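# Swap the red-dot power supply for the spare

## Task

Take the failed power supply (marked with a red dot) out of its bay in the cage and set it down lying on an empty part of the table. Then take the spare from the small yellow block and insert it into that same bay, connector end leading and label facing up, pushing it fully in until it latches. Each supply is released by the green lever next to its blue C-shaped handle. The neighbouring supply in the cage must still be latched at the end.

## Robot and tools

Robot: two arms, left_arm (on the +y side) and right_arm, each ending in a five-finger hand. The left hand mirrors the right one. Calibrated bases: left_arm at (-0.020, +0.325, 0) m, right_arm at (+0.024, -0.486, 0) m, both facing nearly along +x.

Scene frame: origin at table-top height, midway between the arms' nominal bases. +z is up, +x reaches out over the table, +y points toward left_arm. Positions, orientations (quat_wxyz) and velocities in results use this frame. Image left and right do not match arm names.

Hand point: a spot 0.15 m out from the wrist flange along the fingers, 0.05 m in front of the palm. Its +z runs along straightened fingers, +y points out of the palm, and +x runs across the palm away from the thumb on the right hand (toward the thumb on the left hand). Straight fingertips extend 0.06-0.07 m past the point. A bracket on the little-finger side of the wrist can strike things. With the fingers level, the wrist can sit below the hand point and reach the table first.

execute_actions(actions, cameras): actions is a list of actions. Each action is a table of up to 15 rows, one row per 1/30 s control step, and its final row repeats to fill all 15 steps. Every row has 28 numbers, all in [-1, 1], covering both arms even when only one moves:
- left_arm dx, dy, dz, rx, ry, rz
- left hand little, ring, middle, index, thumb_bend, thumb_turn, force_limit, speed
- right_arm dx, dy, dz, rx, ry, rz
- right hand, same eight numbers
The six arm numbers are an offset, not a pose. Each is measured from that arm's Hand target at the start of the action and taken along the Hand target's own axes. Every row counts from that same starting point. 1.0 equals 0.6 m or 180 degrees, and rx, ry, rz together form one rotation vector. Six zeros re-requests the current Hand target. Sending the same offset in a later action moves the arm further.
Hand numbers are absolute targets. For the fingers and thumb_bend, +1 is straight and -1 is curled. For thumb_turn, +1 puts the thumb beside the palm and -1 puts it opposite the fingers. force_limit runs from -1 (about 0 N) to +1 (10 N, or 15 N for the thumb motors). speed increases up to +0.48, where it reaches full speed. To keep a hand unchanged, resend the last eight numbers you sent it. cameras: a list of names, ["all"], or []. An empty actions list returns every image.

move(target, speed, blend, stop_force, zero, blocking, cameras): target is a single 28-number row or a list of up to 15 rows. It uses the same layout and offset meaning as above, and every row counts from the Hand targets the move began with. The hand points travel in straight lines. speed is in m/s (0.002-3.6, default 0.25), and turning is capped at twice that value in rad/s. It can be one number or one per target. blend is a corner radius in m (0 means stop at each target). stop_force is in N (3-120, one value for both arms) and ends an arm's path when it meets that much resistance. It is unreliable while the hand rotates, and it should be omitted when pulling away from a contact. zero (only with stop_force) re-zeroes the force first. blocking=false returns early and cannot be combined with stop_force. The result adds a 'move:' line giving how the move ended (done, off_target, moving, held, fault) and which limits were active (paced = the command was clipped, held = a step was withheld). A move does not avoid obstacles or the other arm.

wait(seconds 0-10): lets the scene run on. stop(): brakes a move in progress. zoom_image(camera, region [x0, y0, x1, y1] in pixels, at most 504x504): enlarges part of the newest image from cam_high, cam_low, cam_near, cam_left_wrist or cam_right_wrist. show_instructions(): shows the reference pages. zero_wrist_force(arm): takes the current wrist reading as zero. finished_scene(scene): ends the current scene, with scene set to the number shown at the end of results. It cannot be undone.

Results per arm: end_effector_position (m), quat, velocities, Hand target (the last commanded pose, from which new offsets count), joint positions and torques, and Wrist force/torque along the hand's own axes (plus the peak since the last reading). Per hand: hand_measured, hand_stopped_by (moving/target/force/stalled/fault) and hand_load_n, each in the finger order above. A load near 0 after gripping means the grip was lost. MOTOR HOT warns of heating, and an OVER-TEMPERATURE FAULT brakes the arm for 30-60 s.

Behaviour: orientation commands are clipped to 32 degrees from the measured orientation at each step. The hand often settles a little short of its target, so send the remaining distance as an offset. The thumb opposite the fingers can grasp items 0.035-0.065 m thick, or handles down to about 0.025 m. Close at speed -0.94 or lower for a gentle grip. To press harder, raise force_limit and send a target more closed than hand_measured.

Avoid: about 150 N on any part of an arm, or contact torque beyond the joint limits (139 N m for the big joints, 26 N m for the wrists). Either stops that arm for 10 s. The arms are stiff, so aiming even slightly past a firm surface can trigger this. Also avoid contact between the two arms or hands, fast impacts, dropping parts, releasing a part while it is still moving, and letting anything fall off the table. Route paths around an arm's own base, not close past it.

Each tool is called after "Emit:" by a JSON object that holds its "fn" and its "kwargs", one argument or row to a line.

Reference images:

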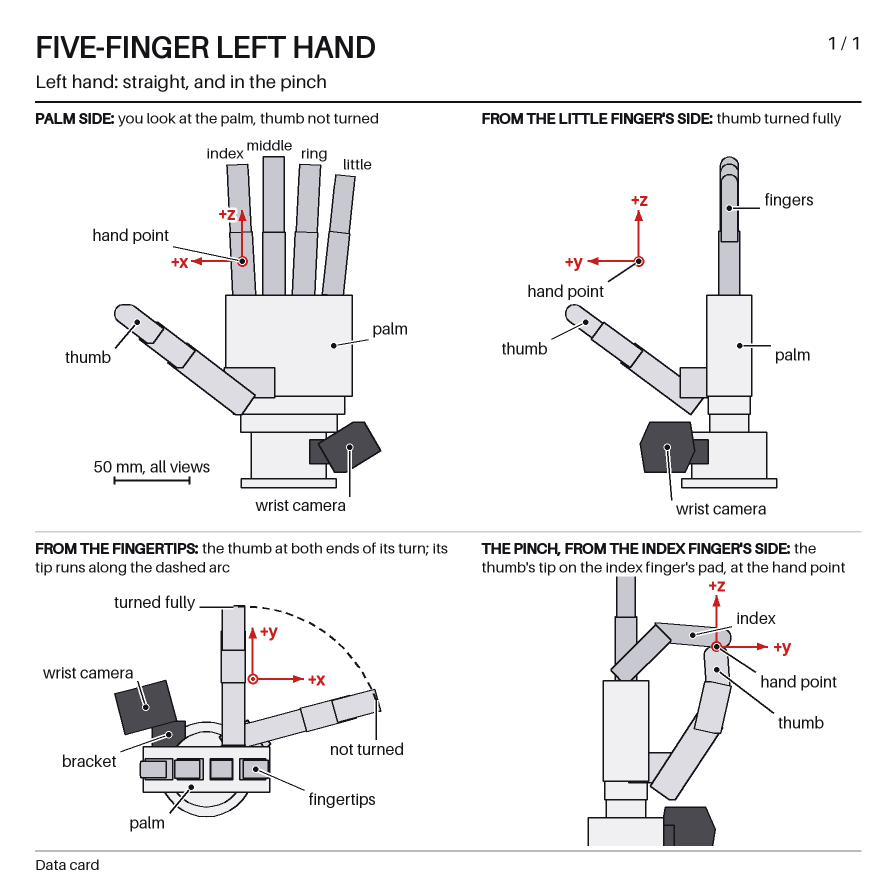

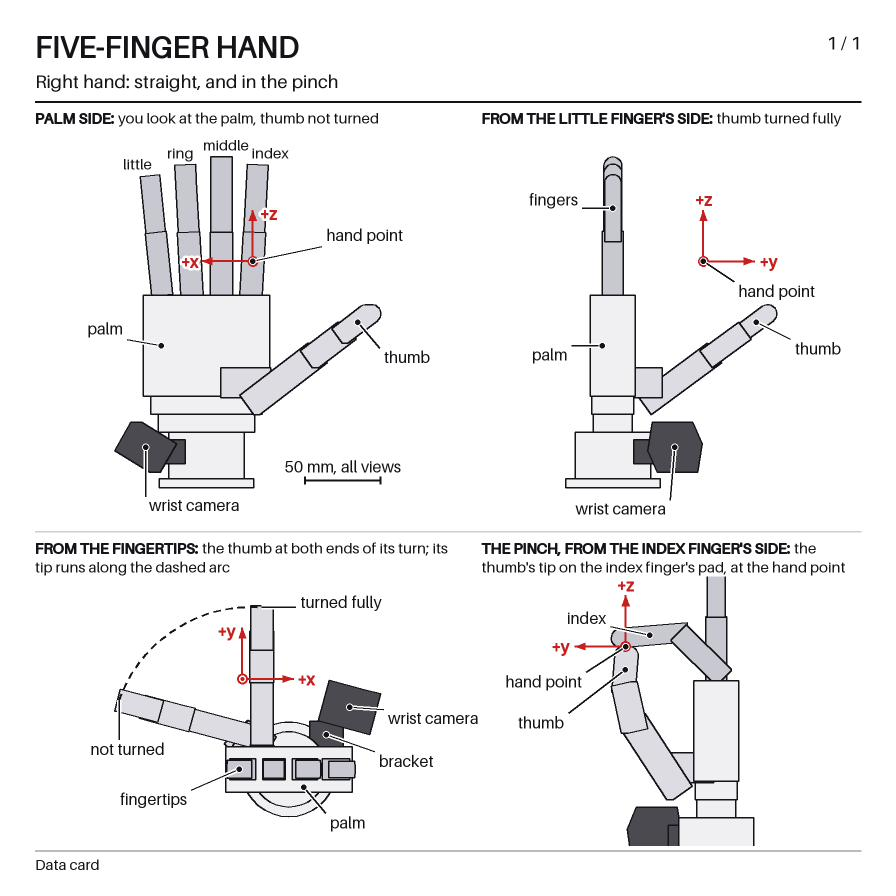

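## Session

Emit:
{"fn": "execute_actions", "kwargs": {
  "actions": []
}}

Scene clock: 0.00 s.
left_arm: end_effector_position=(+0.1791, +0.2344, +0.3915) hand_measured=(+1.000, +1.000, +1.000, +1.000, +1.000, +1.000) hand_load_n=(+0.0, +0.0, +0.0, +0.0, +0.0, +0.0) hand_stopped_by=(target, target, target, target, target, target) hand_force_limit=0.00 hand_speed=-0.80 end_effector_quat_wxyz=(-0.009, -0.645, +0.763, +0.045) | right_arm: end_effector_position=(+0.3134, +0.0022, +0.1464) hand_measured=(+1.000, +1.000, +1.000, +1.000, +1.000, +1.000) hand_load_n=(+0.0, +0.0, +0.0, +0.0, +0.0, +0.0) hand_stopped_by=(target, target, target, target, target, target) hand_force_limit=0.00 hand_speed=-0.80 end_effector_quat_wxyz=(+0.030, +0.652, +0.754, -0.069)
Joint positions: left_arm=[3.317 -1.505 -1.523 1.396 -1.641 3.485] | right_arm=[0.896 -0.799 1.024 1.488 1.619 0.795]
Joint velocities: within noise
Joint torques (N m): no reading
Wrist force (N): no reading
Wrist torque (N m): no reading
Wrist force, peak (N): no reading
Hand target: left_arm +0.1791, +0.2344, +0.3915; -0.009, -0.645, +0.763, +0.045 | right_arm +0.3134, +0.0022, +0.1464; +0.030, +0.652, +0.754, -0.069
camera_calibration:
cam_left_wrist: T_world_to_cam=[[0.890867, -0.452393, -0.0411915, -0.0352955], [-0.373207, -0.780586, 0.501401, 0.0506552], [-0.258983, -0.431308, -0.864234, 0.605427], [0, 0, 0, 1]] pos_world=[0.207144, 0.284699, 0.496378]
cam_right_wrist: T_world_to_cam=[[0.89835, 0.426197, -0.106411, -0.262569], [0.395899, -0.680555, 0.61653, -0.213365], [0.190345, -0.595987, -0.780108, 0.172285], [0, 0, 0, 1]] pos_world=[0.287556, 0.0693785, 0.238007]

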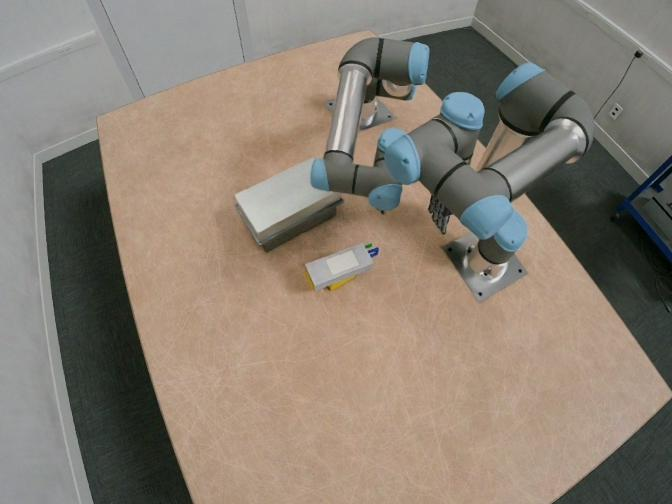

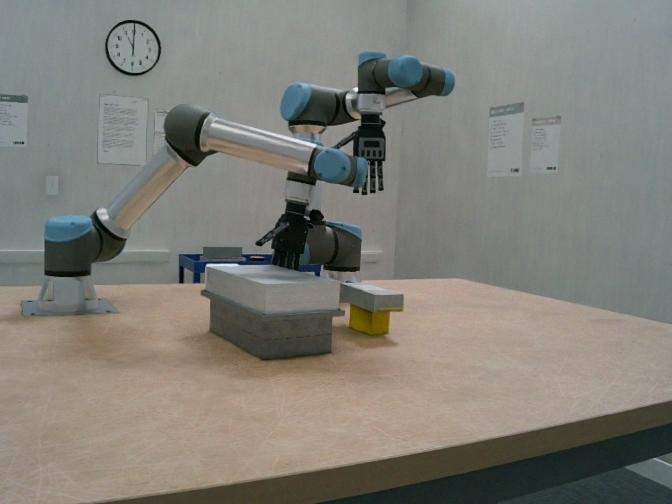

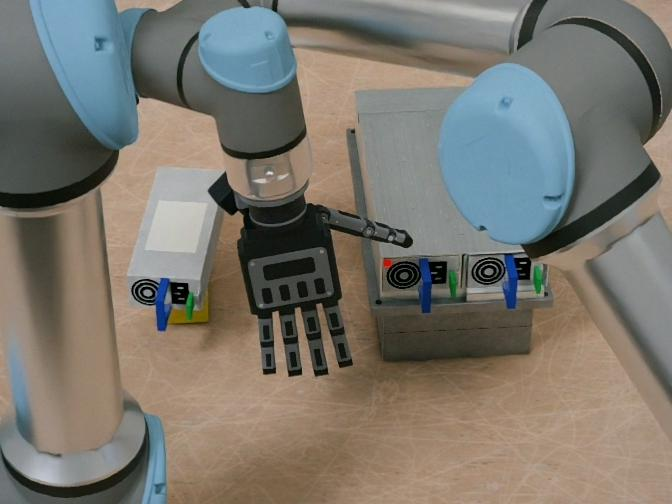

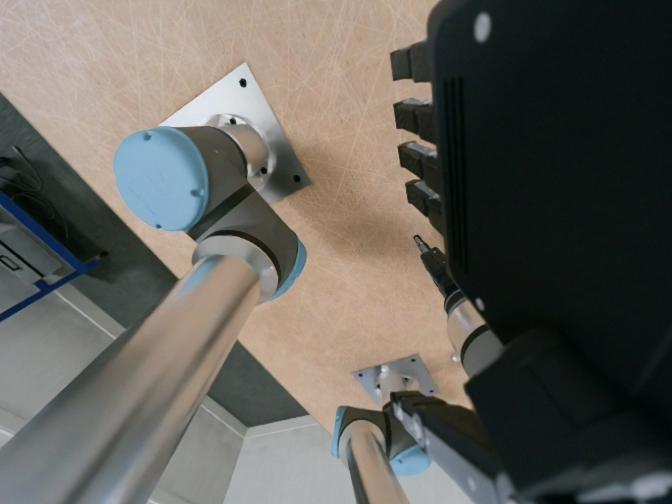

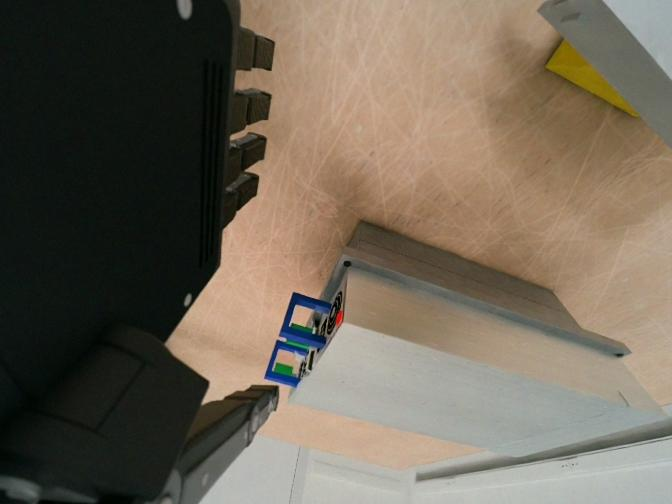

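Emit:
{"fn": "zoom_image", "kwargs": {
  "camera": "cam_near",
  "region": [100, 150, 250, 350]
}}

Emit:
{"fn": "zoom_image", "kwargs": {
  "camera": "cam_near",
  "region": [340, 230, 580, 370]
}}

Emit:
{"fn": "zoom_image", "kwargs": {
  "camera": "cam_high",
  "region": [280, 220, 400, 310]
}}

Emit:
{"fn": "zoom_image", "kwargs": {
  "camera": "cam_low",
  "region": [190, 220, 430, 370]
}}

Scaled by 2.520 from the camera's 672x504 image, which has a finer 960x720 frame.

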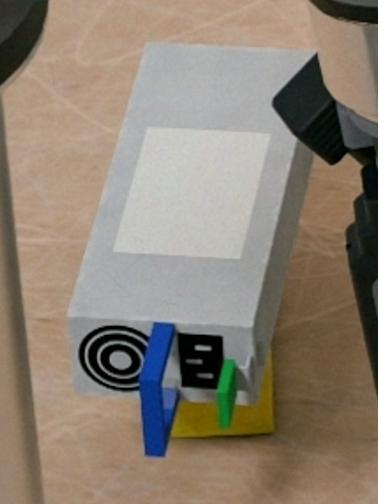

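Scaled by 2.100 from the camera's 672x504 image, which has a finer 960x720 frame.

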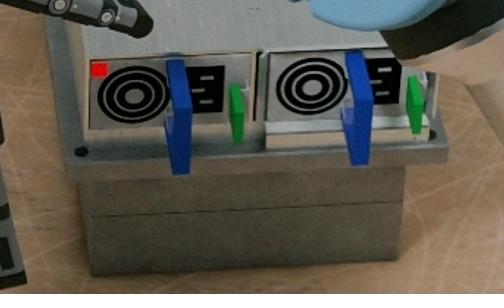

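Scaled by 4.200 from the camera's 672x504 image, which has a finer 960x720 frame.

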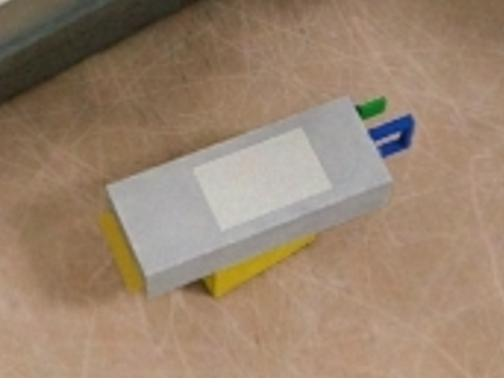

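Scaled by 2.100 from the camera's 672x504 image, which has a finer 960x720 frame.

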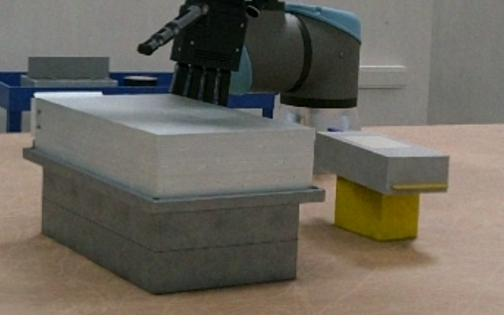

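Emit:
{"fn": "move", "kwargs": {
  "target": [0,0,0,0,0,0,1,1,1,1,1,1,0,-0.8,-0.558,-0.1255,-0.427,0,0,0,1,1,1,1,1,1,0,-0.8],
  "speed": 0.3,
  "cameras": ["cam_near","cam_high","cam_low","cam_left_wrist"]
}}

Scene clock: 44.83 s.
left_arm: end_effector_position=(+0.1791, +0.2344, +0.3915) hand_measured=(+1.000, +1.000, +1.000, +1.000, +1.000, +1.000) hand_load_n=(+0.0, +0.0, +0.0, +0.0, +0.0, +0.0) hand_stopped_by=(target, target, target, target, target, target) hand_force_limit=0.00 hand_speed=-0.80 end_effector_quat_wxyz=(-0.009, -0.645, +0.763, +0.045) | right_arm: end_effector_position=(+0.2998, -0.2997, +0.4497) hand_measured=(+1.000, +1.000, +1.000, +1.000, +1.000, +1.000) hand_load_n=(+0.0, +0.0, +0.0, +0.0, +0.0, +0.0) hand_stopped_by=(target, target, target, target, target, target) hand_force_limit=0.00 hand_speed=-0.80 end_effector_quat_wxyz=(+0.030, +0.652, +0.754, -0.069)
Joint positions: left_arm=[3.317 -1.505 -1.523 1.396 -1.641 3.485] | right_arm=[0.376 -1.517 1.259 1.928 1.683 0.277]
Joint torques (N m): left_arm=[1.93 17.24 18.36 -2.25 -0.14 0.01] | right_arm=[-11.98 -26.18 -9.7 3.53 0.47 -2.06]
Wrist force (N): left_arm=[0.1 0.2 0.0] | right_arm=[0.3 0.6 -0.1]
Wrist torque (N m): left_arm=[0.03 -0.02 0.00] | right_arm=[0.05 0.00 -0.03]
Wrist force, peak (N): left_arm=[0.3 -0.1 0.5] | right_arm=[1.9 0.5 1.4]
Hand target: left_arm +0.1791, +0.2344, +0.3915; -0.009, -0.645, +0.763, +0.045 | right_arm +0.2998, -0.2998, +0.4498; +0.030, +0.652, +0.754, -0.069
Off the commanded pose: left_arm 0.000 m, 0 deg | right_arm 0.000 m, 0 deg.
move: done
camera_calibration:
cam_left_wrist: T_world_to_cam=[[0.890867, -0.452393, -0.0411915, -0.0352955], [-0.373207, -0.780586, 0.501401, 0.0506552], [-0.258983, -0.431308, -0.864234, 0.605427], [0, 0, 0, 1]] pos_world=[0.207144, 0.284699, 0.496378]
Images, in order (width x height): cam_high 672x504, cam_low 672x504, cam_near 672x504, cam_left_wrist 672x504.

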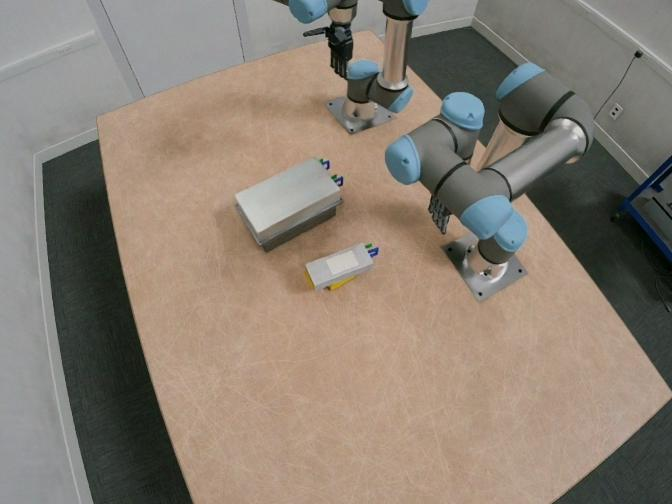

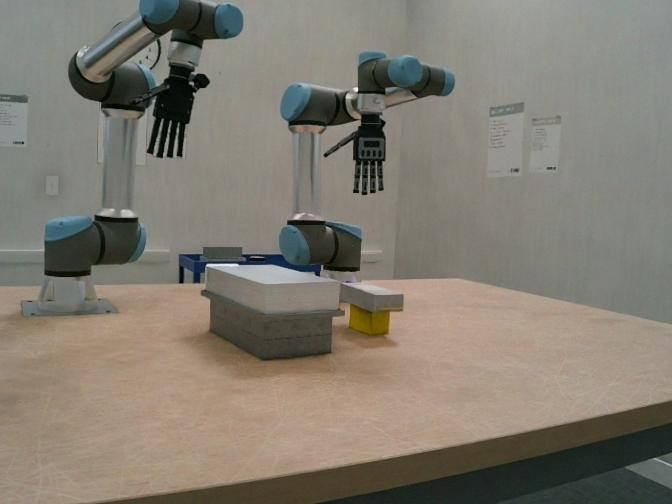

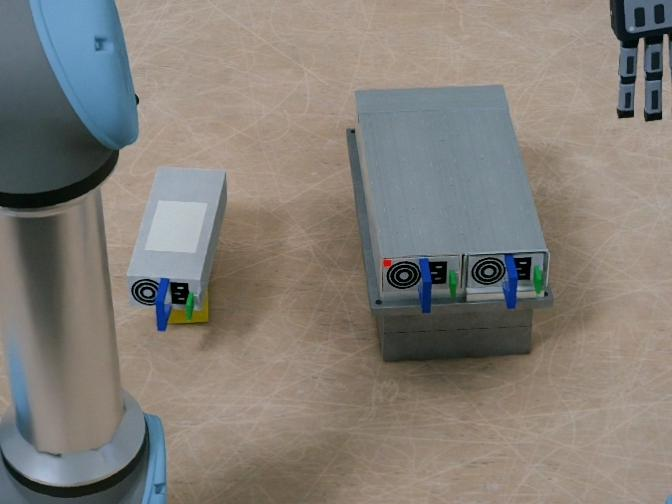

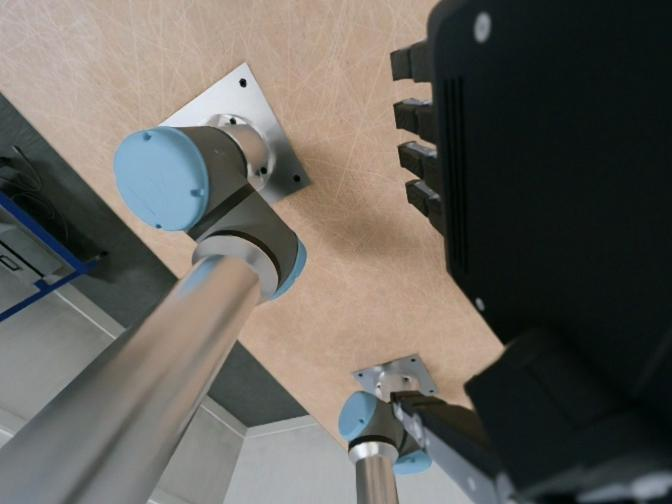

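Emit:
{"fn": "execute_actions", "kwargs": {
  "actions": [],
  "cameras": ["all"]
}}

Scene clock: 47.13 s.
left_arm: end_effector_position=(+0.1791, +0.2344, +0.3915) hand_measured=(+1.000, +1.000, +1.000, +1.000, +1.000, +1.000) hand_load_n=(+0.0, +0.0, +0.0, +0.0, -0.5, +0.0) hand_stopped_by=(target, target, target, target, target, target) hand_force_limit=0.00 hand_speed=-0.80 end_effector_quat_wxyz=(-0.009, -0.645, +0.763, +0.045) | right_arm: end_effector_position=(+0.2998, -0.2998, +0.4498) hand_measured=(+1.000, +1.000, +1.000, +1.000, +1.000, +1.000) hand_load_n=(+0.0, +0.0, +0.0, +0.0, +0.0, +0.0) hand_stopped_by=(target, target, target, target, target, target) hand_force_limit=0.00 hand_speed=-0.80 end_effector_quat_wxyz=(+0.030, +0.652, +0.754, -0.069)
Joint positions: left_arm=[3.317 -1.505 -1.523 1.396 -1.641 3.485] | right_arm=[0.376 -1.517 1.259 1.929 1.684 0.276]
Joint velocities: within noise
Joint torques (N m): left_arm=[2.42 16.75 18.48 -2.26 -0.21 0.06] | right_arm=[-11.98 -27.94 -5.29 3.46 1.27 -1.9]
Wrist force (N): left_arm=[0.1 0.1 0.1] | right_arm=[0.3 0.7 -0.2]
Wrist torque (N m): left_arm=[0.00 -0.01 0.01] | right_arm=[0.07 0.00 0.01]
Wrist force, peak (N): left_arm=[0.2 -0.1 0.5] | right_arm=[0.4 0.7 0.2]
Hand target: left_arm +0.1791, +0.2344, +0.3915; -0.009, -0.645, +0.763, +0.045 | right_arm +0.2998, -0.2998, +0.4498; +0.030, +0.652, +0.754, -0.069
Off the commanded pose: left_arm 0.000 m, 0 deg | right_arm 0.000 m, 0 deg.
camera_calibration:
cam_left_wrist: T_world_to_cam=[[0.890867, -0.452393, -0.0411915, -0.0352955], [-0.373207, -0.780586, 0.501401, 0.0506552], [-0.258983, -0.431308, -0.864234, 0.605427], [0, 0, 0, 1]] pos_world=[0.207144, 0.284699, 0.496378]
cam_right_wrist: T_world_to_cam=[[0.89835, 0.426197, -0.106411, -0.0892648], [0.395899, -0.680555, 0.61653, -0.600524], [0.190345, -0.595987, -0.780108, 0.231589], [0, 0, 0, 1]] pos_world=[0.273856, -0.232621, 0.541407]

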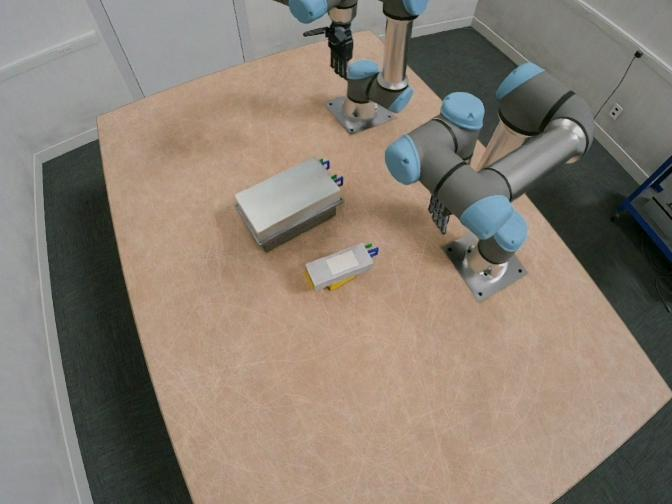

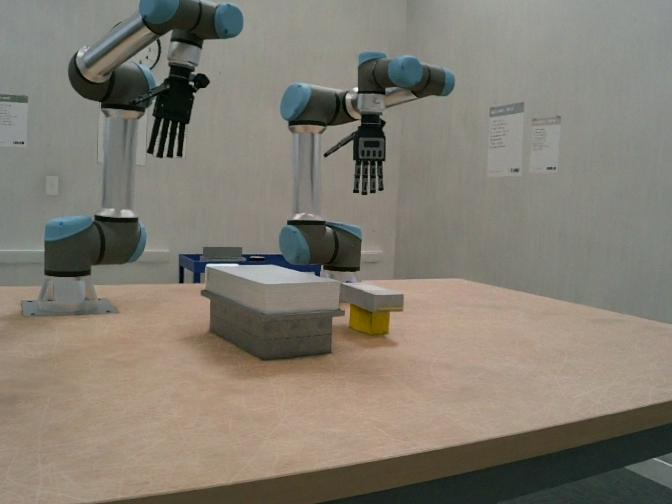

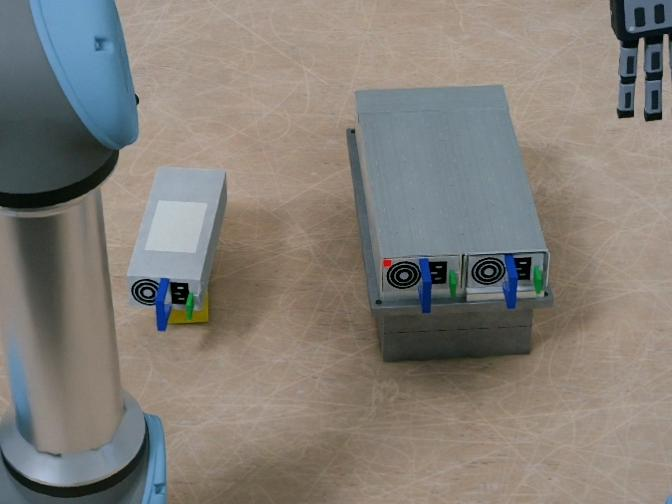

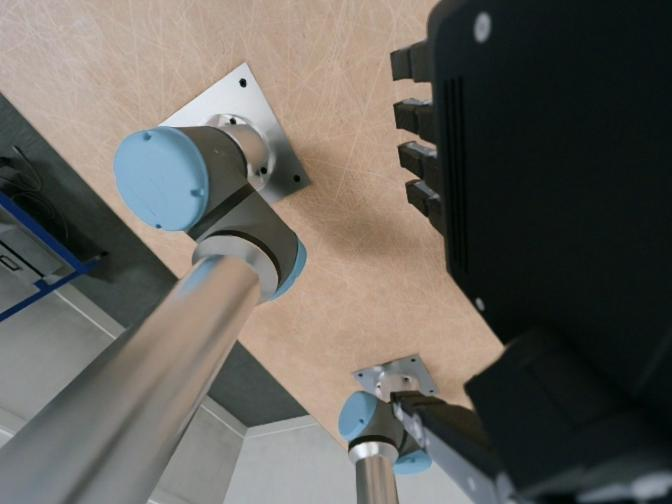

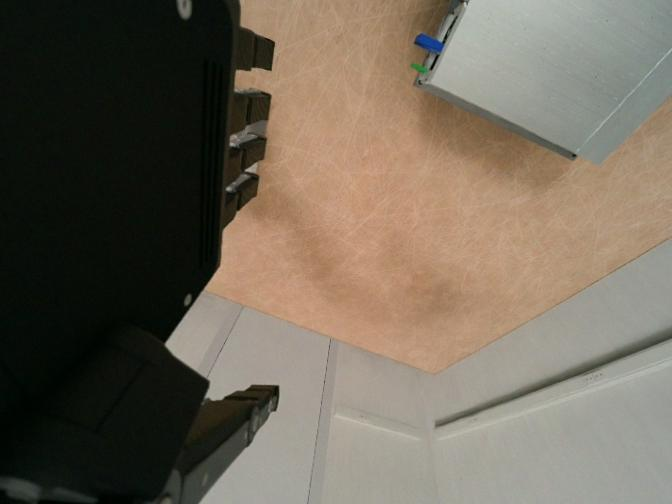

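Emit:
{"fn": "move", "kwargs": {
  "target": [0.5092,-0.2753,0.1920,0.1017,-0.0950,-0.5841,1,1,1,-0.35,1,-1,0,-0.2,-0.2,0,0,0,0,0,1,1,1,1,1,1,0,-0.8],
  "speed": 0.35,
  "cameras": ["cam_near","cam_left_wrist"]
}}

Scene clock: 63.73 s.
left_arm: end_effector_position=(+0.2819, -0.0869, +0.2497) hand_measured=(+1.000, +1.000, +1.000, -0.350, +1.000, -1.000) hand_load_n=(+0.0, +0.0, +0.0, +0.0, +0.0, +0.0) hand_stopped_by=(target, target, target, target, target, target) hand_force_limit=0.00 hand_speed=-0.20 end_effector_quat_wxyz=(-0.217, +0.975, +0.053, -0.012) | right_arm: end_effector_position=(+0.3174, -0.4174, +0.4660) hand_measured=(+1.000, +1.000, +1.000, +1.000, +1.000, +1.000) hand_load_n=(+0.0, +0.0, +0.0, +0.0, +0.0, +0.0) hand_stopped_by=(target, target, target, target, target, target) hand_force_limit=0.00 hand_speed=-0.80 end_effector_quat_wxyz=(+0.030, +0.652, +0.754, -0.069)
Joint positions: left_arm=[2.352 -2.145 -1.129 1.353 -1.839 0.629] | right_arm=[-0.068 -1.655 1.336 1.931 1.715 -0.17]
Joint torques (N m): left_arm=[3.7 45.77 20.53 -0.51 -2.91 -1.27] | right_arm=[9.85 -2.56 -8.63 1.56 -0.73 0.83]
Wrist force (N): left_arm=[-0.1 0.1 0.6] | right_arm=[0.1 0.4 0.3]
Wrist torque (N m): left_arm=[0.08 0.04 -0.09] | right_arm=[-0.04 0.02 -0.07]
Wrist force, peak (N): left_arm=[-0.1 1.5 0.1] | right_arm=[0.5 0.8 0.0]
Hand target: left_arm +0.2820, -0.0869, +0.2497; -0.217, +0.975, +0.053, -0.012 | right_arm +0.3174, -0.4173, +0.4659; +0.030, +0.652, +0.754, -0.069
Off the commanded pose: left_arm 0.000 m, 0 deg | right_arm 0.000 m, 0 deg.
move: done
camera_calibration:
cam_left_wrist: T_world_to_cam=[[0.205751, 0.869717, 0.448619, -0.092273], [0.854984, -0.382787, 0.349968, -0.364512], [0.476098, 0.311556, -0.822352, 0.217838], [0, 0, 0, 1]] pos_world=[0.226925, -0.127148, 0.348102]
Images, in order (width x height): cam_near 672x504, cam_left_wrist 672x504.

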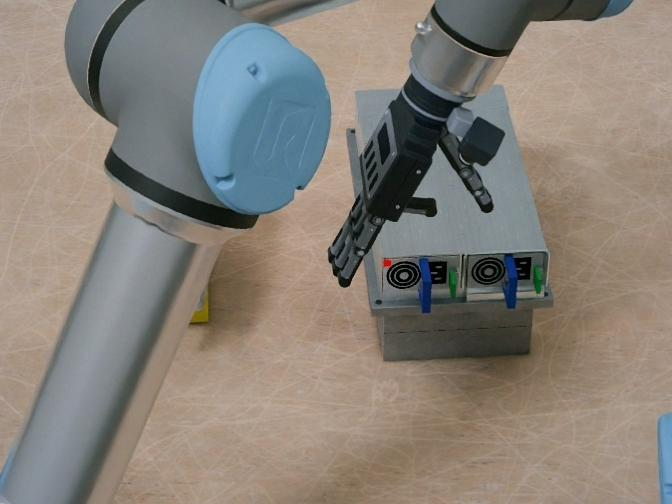

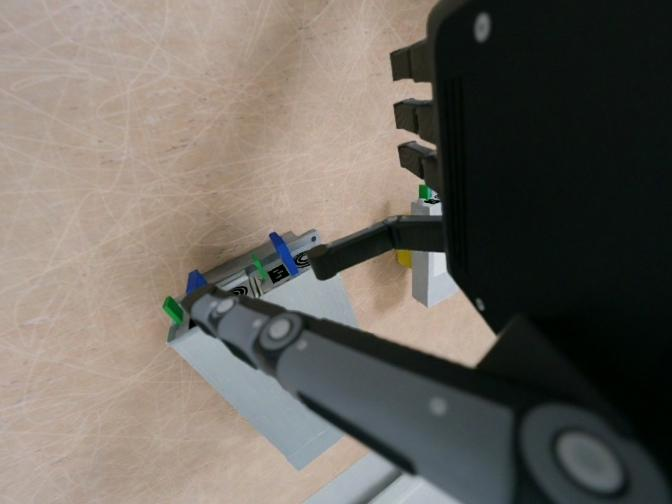

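Emit:
{"fn": "move", "kwargs": {
  "target": [0,0.0915,0.1958,0,0,0,1,1,1,-0.35,1,-1,0,-0.2,0,0,0,0,0,0,1,1,1,1,1,1,0,-0.8],
  "speed": 0.15,
  "stop_force": 6,
  "cameras": ["cam_near","cam_left_wrist","cam_high","cam_low"]
}}

Emit:
{"fn": "zoom_image", "kwargs": {
  "camera": "cam_near",
  "region": [320, 180, 560, 360]
}}

Emit:
{"fn": "zoom_image", "kwargs": {
  "camera": "cam_left_wrist",
  "region": [140, 140, 480, 395]
}}

Scene clock: 66.17 s.
left_arm: end_effector_position=(+0.2819, -0.0869, +0.1200) hand_measured=(+1.000, +1.000, +1.000, -0.350, +1.000, -1.000) hand_load_n=(+0.0, +0.0, +0.0, +0.0, +0.0, +0.0) hand_stopped_by=(target, target, target, target, target, target) hand_force_limit=0.00 hand_speed=-0.20 end_effector_quat_wxyz=(-0.217, +0.975, +0.053, -0.012) | right_arm: end_effector_position=(+0.3174, -0.4173, +0.4659) hand_measured=(+1.000, +1.000, +1.000, +1.000, +1.000, +1.000) hand_load_n=(+0.0, +0.0, +0.0, -0.5, +0.0, +0.0) hand_stopped_by=(target, target, target, target, target, target) hand_force_limit=0.00 hand_speed=-0.80 end_effector_quat_wxyz=(+0.030, +0.652, +0.754, -0.069)
Joint positions: left_arm=[2.352 -2.233 -1.328 1.64 -1.839 0.629] | right_arm=[-0.068 -1.655 1.336 1.931 1.715 -0.17]
Joint torques (N m): left_arm=[-0.71 62 18.59 0.15 -2.18 1.05] | right_arm=[11.59 -3.82 -28.64 1.78 -0.81 -1.64]
Wrist force (N): left_arm=[0.1 0.1 0.4] | right_arm=[0.1 0.5 0.1]
Wrist torque (N m): left_arm=[0.09 0.02 -0.04] | right_arm=[-0.02 0.02 -0.07]
Wrist force, peak (N): left_arm=[0.1 1.1 1.7] | right_arm=[0.2 0.8 -0.1]
Hand target: left_arm +0.2819, -0.0869, +0.1200; -0.217, +0.975, +0.053, -0.012 | right_arm +0.3174, -0.4173, +0.4659; +0.030, +0.652, +0.754, -0.069
Off the commanded pose: left_arm 0.000 m, 0 deg | right_arm 0.000 m, 0 deg.
move: done
camera_calibration:
cam_left_wrist: T_world_to_cam=[[0.205562, 0.8698, 0.448545, -0.0340387], [0.855029, -0.382596, 0.350065, -0.319215], [0.476098, 0.311559, -0.822351, 0.111131], [0, 0, 0, 1]] pos_world=[0.227026, -0.127147, 0.218403]
Images, in order (width x height): cam_high 672x504, cam_low 672x504, cam_near 672x504, cam_left_wrist 672x504.

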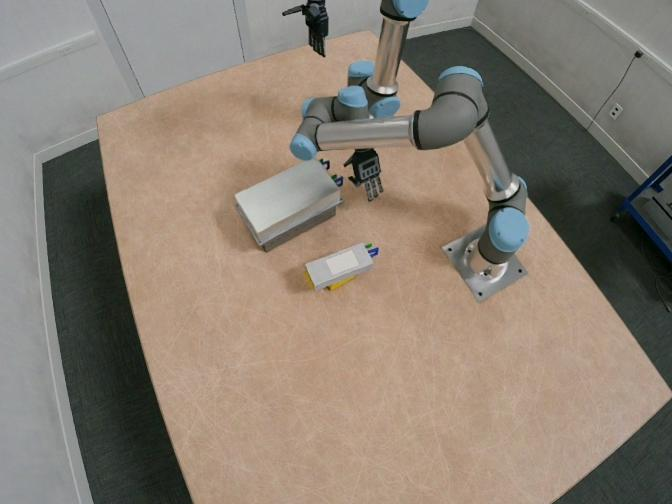

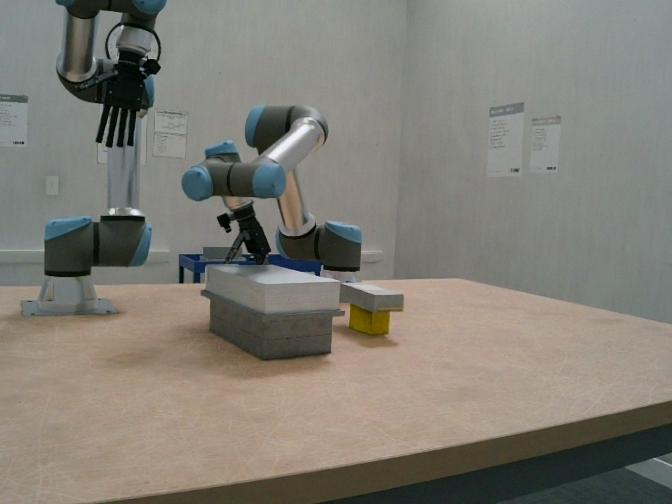

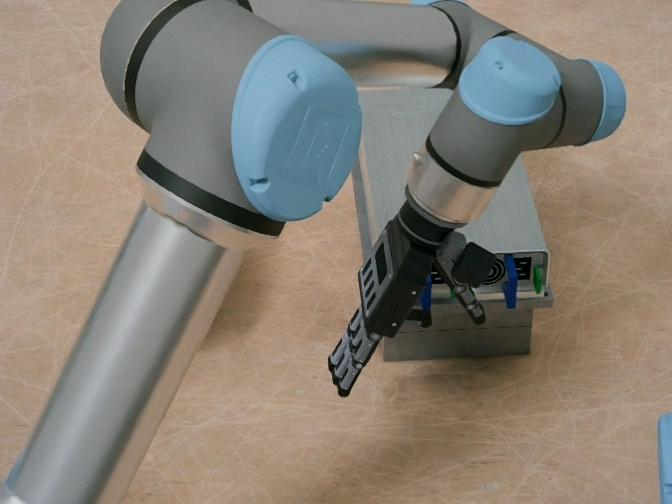

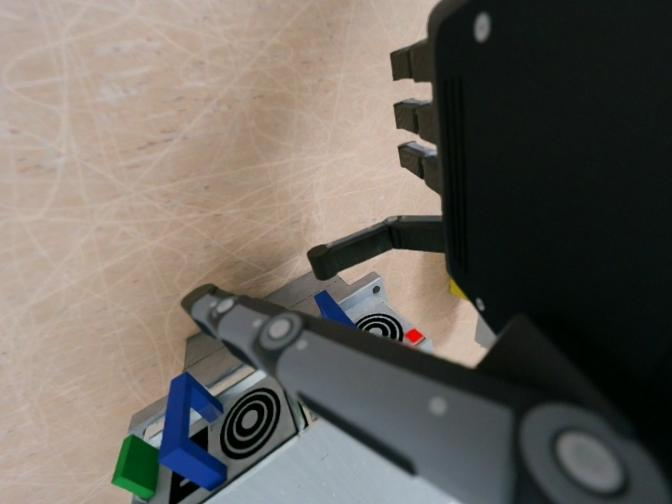

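Scaled by 2.100 from the camera's 672x504 image, which has a finer 960x720 frame.

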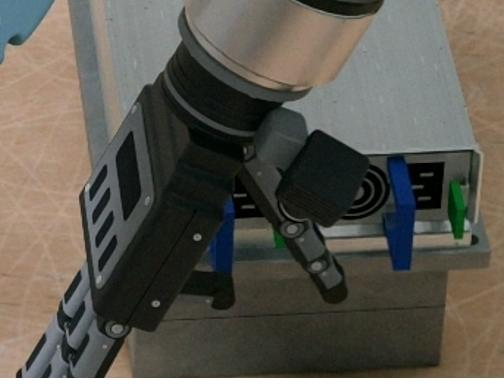

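Scaled by 1.482 from the camera's 672x504 image, which has a finer 960x720 frame.

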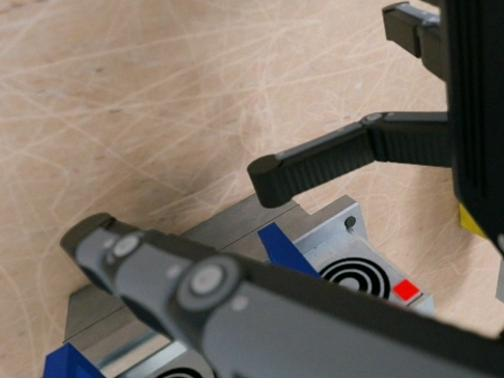

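Emit:
{"fn": "zoom_image", "kwargs": {
  "camera": "cam_near",
  "region": [410, 230, 560, 330]
}}

Scaled by 3.360 from the camera's 672x504 image, which has a finer 960x720 frame.

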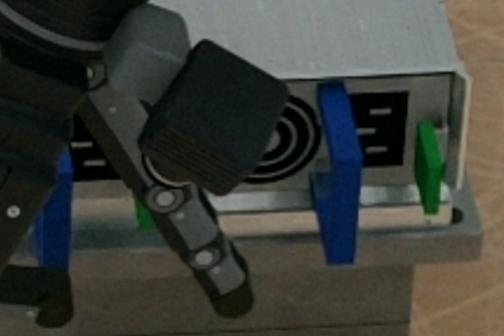

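Emit:
{"fn": "move", "kwargs": {
  "target": [
    [0,-0.01168,0.00177,0,0,0,1,1,1,-0.35,1,-1,0,-0.2,0,0,0,0,0,0,1,1,1,1,1,1,0,-0.8],
    [0.045,-0.01168,0.00177,0,0,0,1,1,1,-0.35,1,-1,0,-0.2,0,0,0,0,0,0,1,1,1,1,1,1,0,-0.8]
  ],
  "speed": 0.04,
  "stop_force": 4,
  "cameras": ["cam_near","cam_left_wrist"]
}}

Emit:
{"fn": "zoom_image", "kwargs": {
  "camera": "cam_near",
  "region": [380, 220, 530, 330]
}}

Emit:
{"fn": "zoom_image", "kwargs": {
  "camera": "cam_left_wrist",
  "region": [140, 190, 400, 390]
}}

Scene clock: 76.20 s.
left_arm: end_effector_position=(+0.3081, -0.0772, +0.1220) hand_measured=(+1.000, +1.000, +1.000, -0.350, +1.000, -1.000) hand_load_n=(+0.0, +0.0, +0.0, +0.0, +0.0, +0.0) hand_stopped_by=(target, target, target, target, target, target) hand_force_limit=0.00 hand_speed=-0.20 end_effector_quat_wxyz=(-0.217, +0.975, +0.053, -0.012) | right_arm: end_effector_position=(+0.3174, -0.4173, +0.4659) hand_measured=(+1.000, +1.000, +1.000, +1.000, +1.000, +1.000) hand_load_n=(+0.0, +0.0, +0.0, +0.0, +0.0, +0.0) hand_stopped_by=(target, target, target, target, target, target) hand_force_limit=0.00 hand_speed=-0.80 end_effector_quat_wxyz=(+0.030, +0.652, +0.754, -0.069)
Joint positions: left_arm=[2.4 -2.244 -1.3 1.636 -1.855 0.675] | right_arm=[-0.068 -1.655 1.336 1.931 1.715 -0.17]
Joint torques (N m): left_arm=[-5.84 62.32 5.91 0.03 2.08 -1.14] | right_arm=[10.57 -2.68 -25.41 1.62 -0.25 -1.79]
Wrist force (N): left_arm=[0.0 0.1 0.2] | right_arm=[0.0 0.7 0.1]
Wrist torque (N m): left_arm=[0.08 0.00 -0.07] | right_arm=[0.01 0.04 -0.07]
Wrist force, peak (N): left_arm=[0.0 0.8 0.6] | right_arm=[0.1 0.8 -0.2]
Hand target: left_arm +0.3081, -0.0772, +0.1220; -0.217, +0.975, +0.053, -0.012 | right_arm +0.3174, -0.4173, +0.4659; +0.030, +0.652, +0.754, -0.069
Off the commanded pose: left_arm 0.000 m, 0 deg | right_arm 0.000 m, 0 deg.
move: done
camera_calibration:
cam_left_wrist: T_world_to_cam=[[0.205562, 0.8698, 0.448545, -0.048738], [0.855029, -0.382596, 0.350065, -0.33852], [0.476098, 0.311559, -0.822351, 0.0973277], [0, 0, 0, 1]] pos_world=[0.253126, -0.117447, 0.220403]
Images, in order (width x height): cam_near 672x504, cam_left_wrist 672x504.

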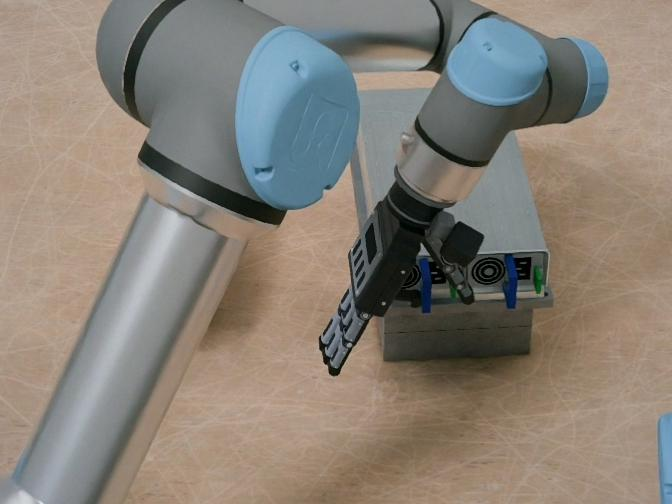

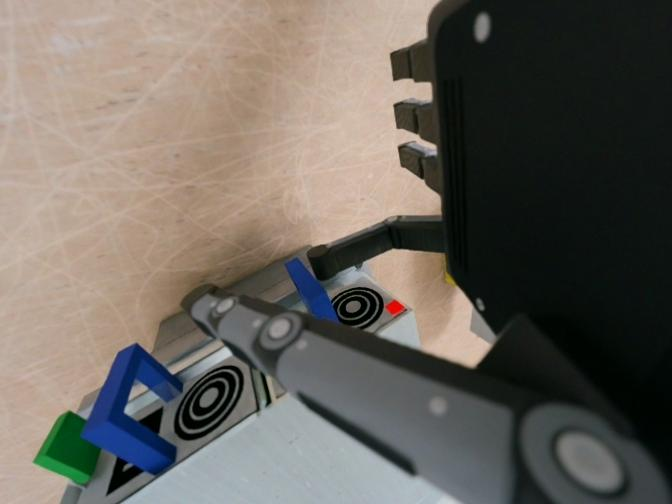

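Scaled by 3.360 from the camera's 672x504 image, which has a finer 960x720 frame.

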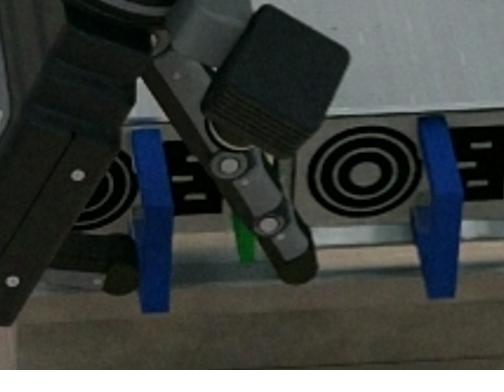

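Scaled by 1.938 from the camera's 672x504 image, which has a finer 960x720 frame.

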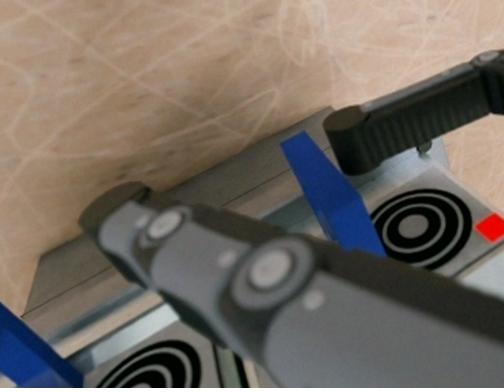

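Emit:
{"fn": "move", "kwargs": {
  "target": [
    [0,-0.00353,-0.00755,0,0,0,1,1,1,-0.35,1,-1,0,-0.2,0,0,0,0,0,0,1,1,1,1,1,1,0,-0.8],
    [0.0333,-0.00353,-0.00755,0,0,0,1,1,1,-0.35,1,-1,0,-0.2,0,0,0,0,0,0,1,1,1,1,1,1,0,-0.8]
  ],
  "speed": 0.03,
  "stop_force": 4,
  "cameras": ["cam_near","cam_left_wrist"]
}}

Emit:
{"fn": "zoom_image", "kwargs": {
  "camera": "cam_near",
  "region": [380, 220, 530, 330]
}}

Emit:
{"fn": "zoom_image", "kwargs": {
  "camera": "cam_left_wrist",
  "region": [140, 190, 400, 390]
}}

Scene clock: 81.13 s.
left_arm: end_effector_position=(+0.3279, -0.0751, +0.1270) hand_measured=(+1.000, +1.000, +1.000, -0.350, +1.000, -1.000) hand_load_n=(+0.0, +0.0, +0.0, +0.0, +0.0, +0.0) hand_stopped_by=(target, target, target, target, target, target) hand_force_limit=0.00 hand_speed=-0.20 end_effector_quat_wxyz=(-0.217, +0.975, +0.053, -0.012) | right_arm: end_effector_position=(+0.3174, -0.4173, +0.4659) hand_measured=(+1.000, +1.000, +1.000, +1.000, +1.000, +1.000) hand_load_n=(+0.0, +0.0, +0.0, +0.0, +0.0, +0.0) hand_stopped_by=(target, target, target, target, target, target) hand_force_limit=0.00 hand_speed=-0.80 end_effector_quat_wxyz=(+0.030, +0.652, +0.754, -0.069)
Joint positions: left_arm=[2.427 -2.261 -1.254 1.615 -1.864 0.703] | right_arm=[-0.068 -1.655 1.336 1.931 1.715 -0.17]
Joint torques (N m): left_arm=[-5.41 63.45 6.6 0.22 2.03 -1.07] | right_arm=[10.64 -4.04 -26.19 1.84 0.27 -1.66]
Wrist force (N): left_arm=[0.1 0.1 0.4] | right_arm=[0.1 0.3 0.1]
Wrist torque (N m): left_arm=[0.05 -0.04 -0.08] | right_arm=[-0.04 0.02 -0.06]
Wrist force, peak (N): left_arm=[0.2 0.3 0.6] | right_arm=[0.2 0.7 0.2]
Hand target: left_arm +0.3279, -0.0751, +0.1270; -0.217, +0.975, +0.053, -0.012 | right_arm +0.3174, -0.4173, +0.4659; +0.030, +0.652, +0.754, -0.069
Off the commanded pose: left_arm 0.000 m, 0 deg | right_arm 0.000 m, 0 deg.
move: done
camera_calibration:
cam_left_wrist: T_world_to_cam=[[0.205562, 0.8698, 0.448545, -0.0568775], [0.855029, -0.382596, 0.350065, -0.356397], [0.476098, 0.311559, -0.822351, 0.0913584], [0, 0, 0, 1]] pos_world=[0.272926, -0.115347, 0.225403]
Images, in order (width x height): cam_near 672x504, cam_left_wrist 672x504.

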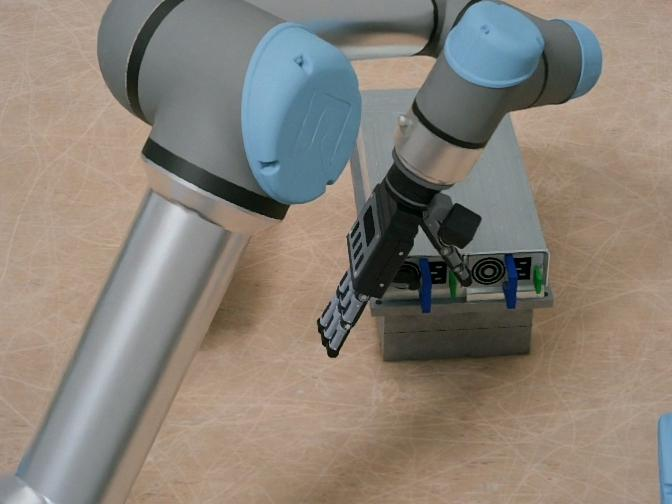

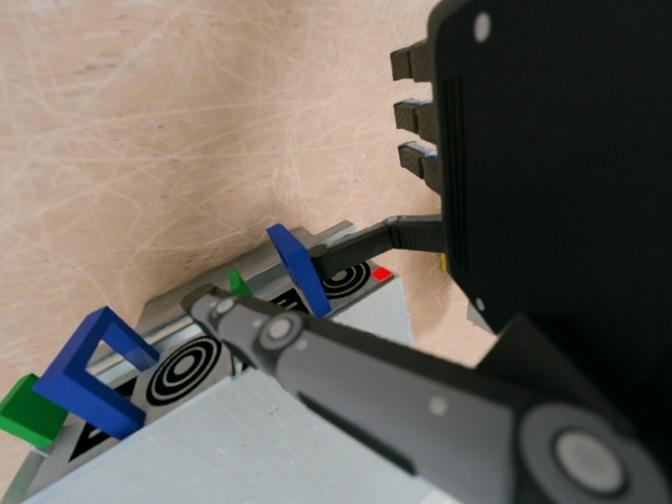

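Scaled by 3.360 from the camera's 672x504 image, which has a finer 960x720 frame.

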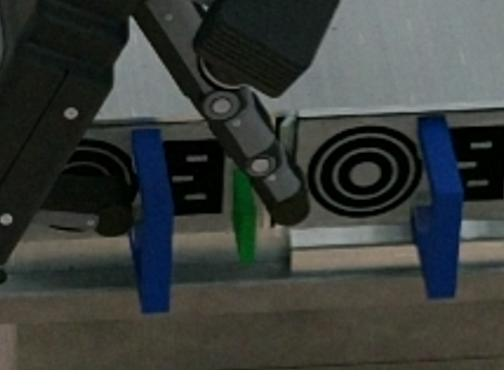

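Scaled by 1.938 from the camera's 672x504 image, which has a finer 960x720 frame.

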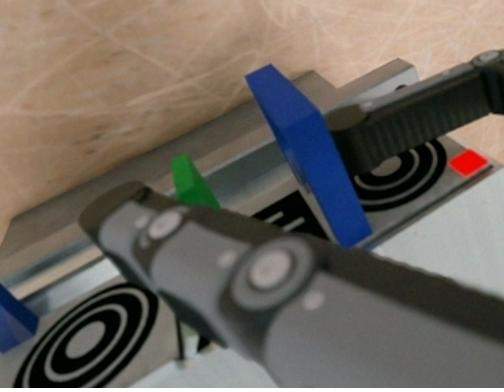

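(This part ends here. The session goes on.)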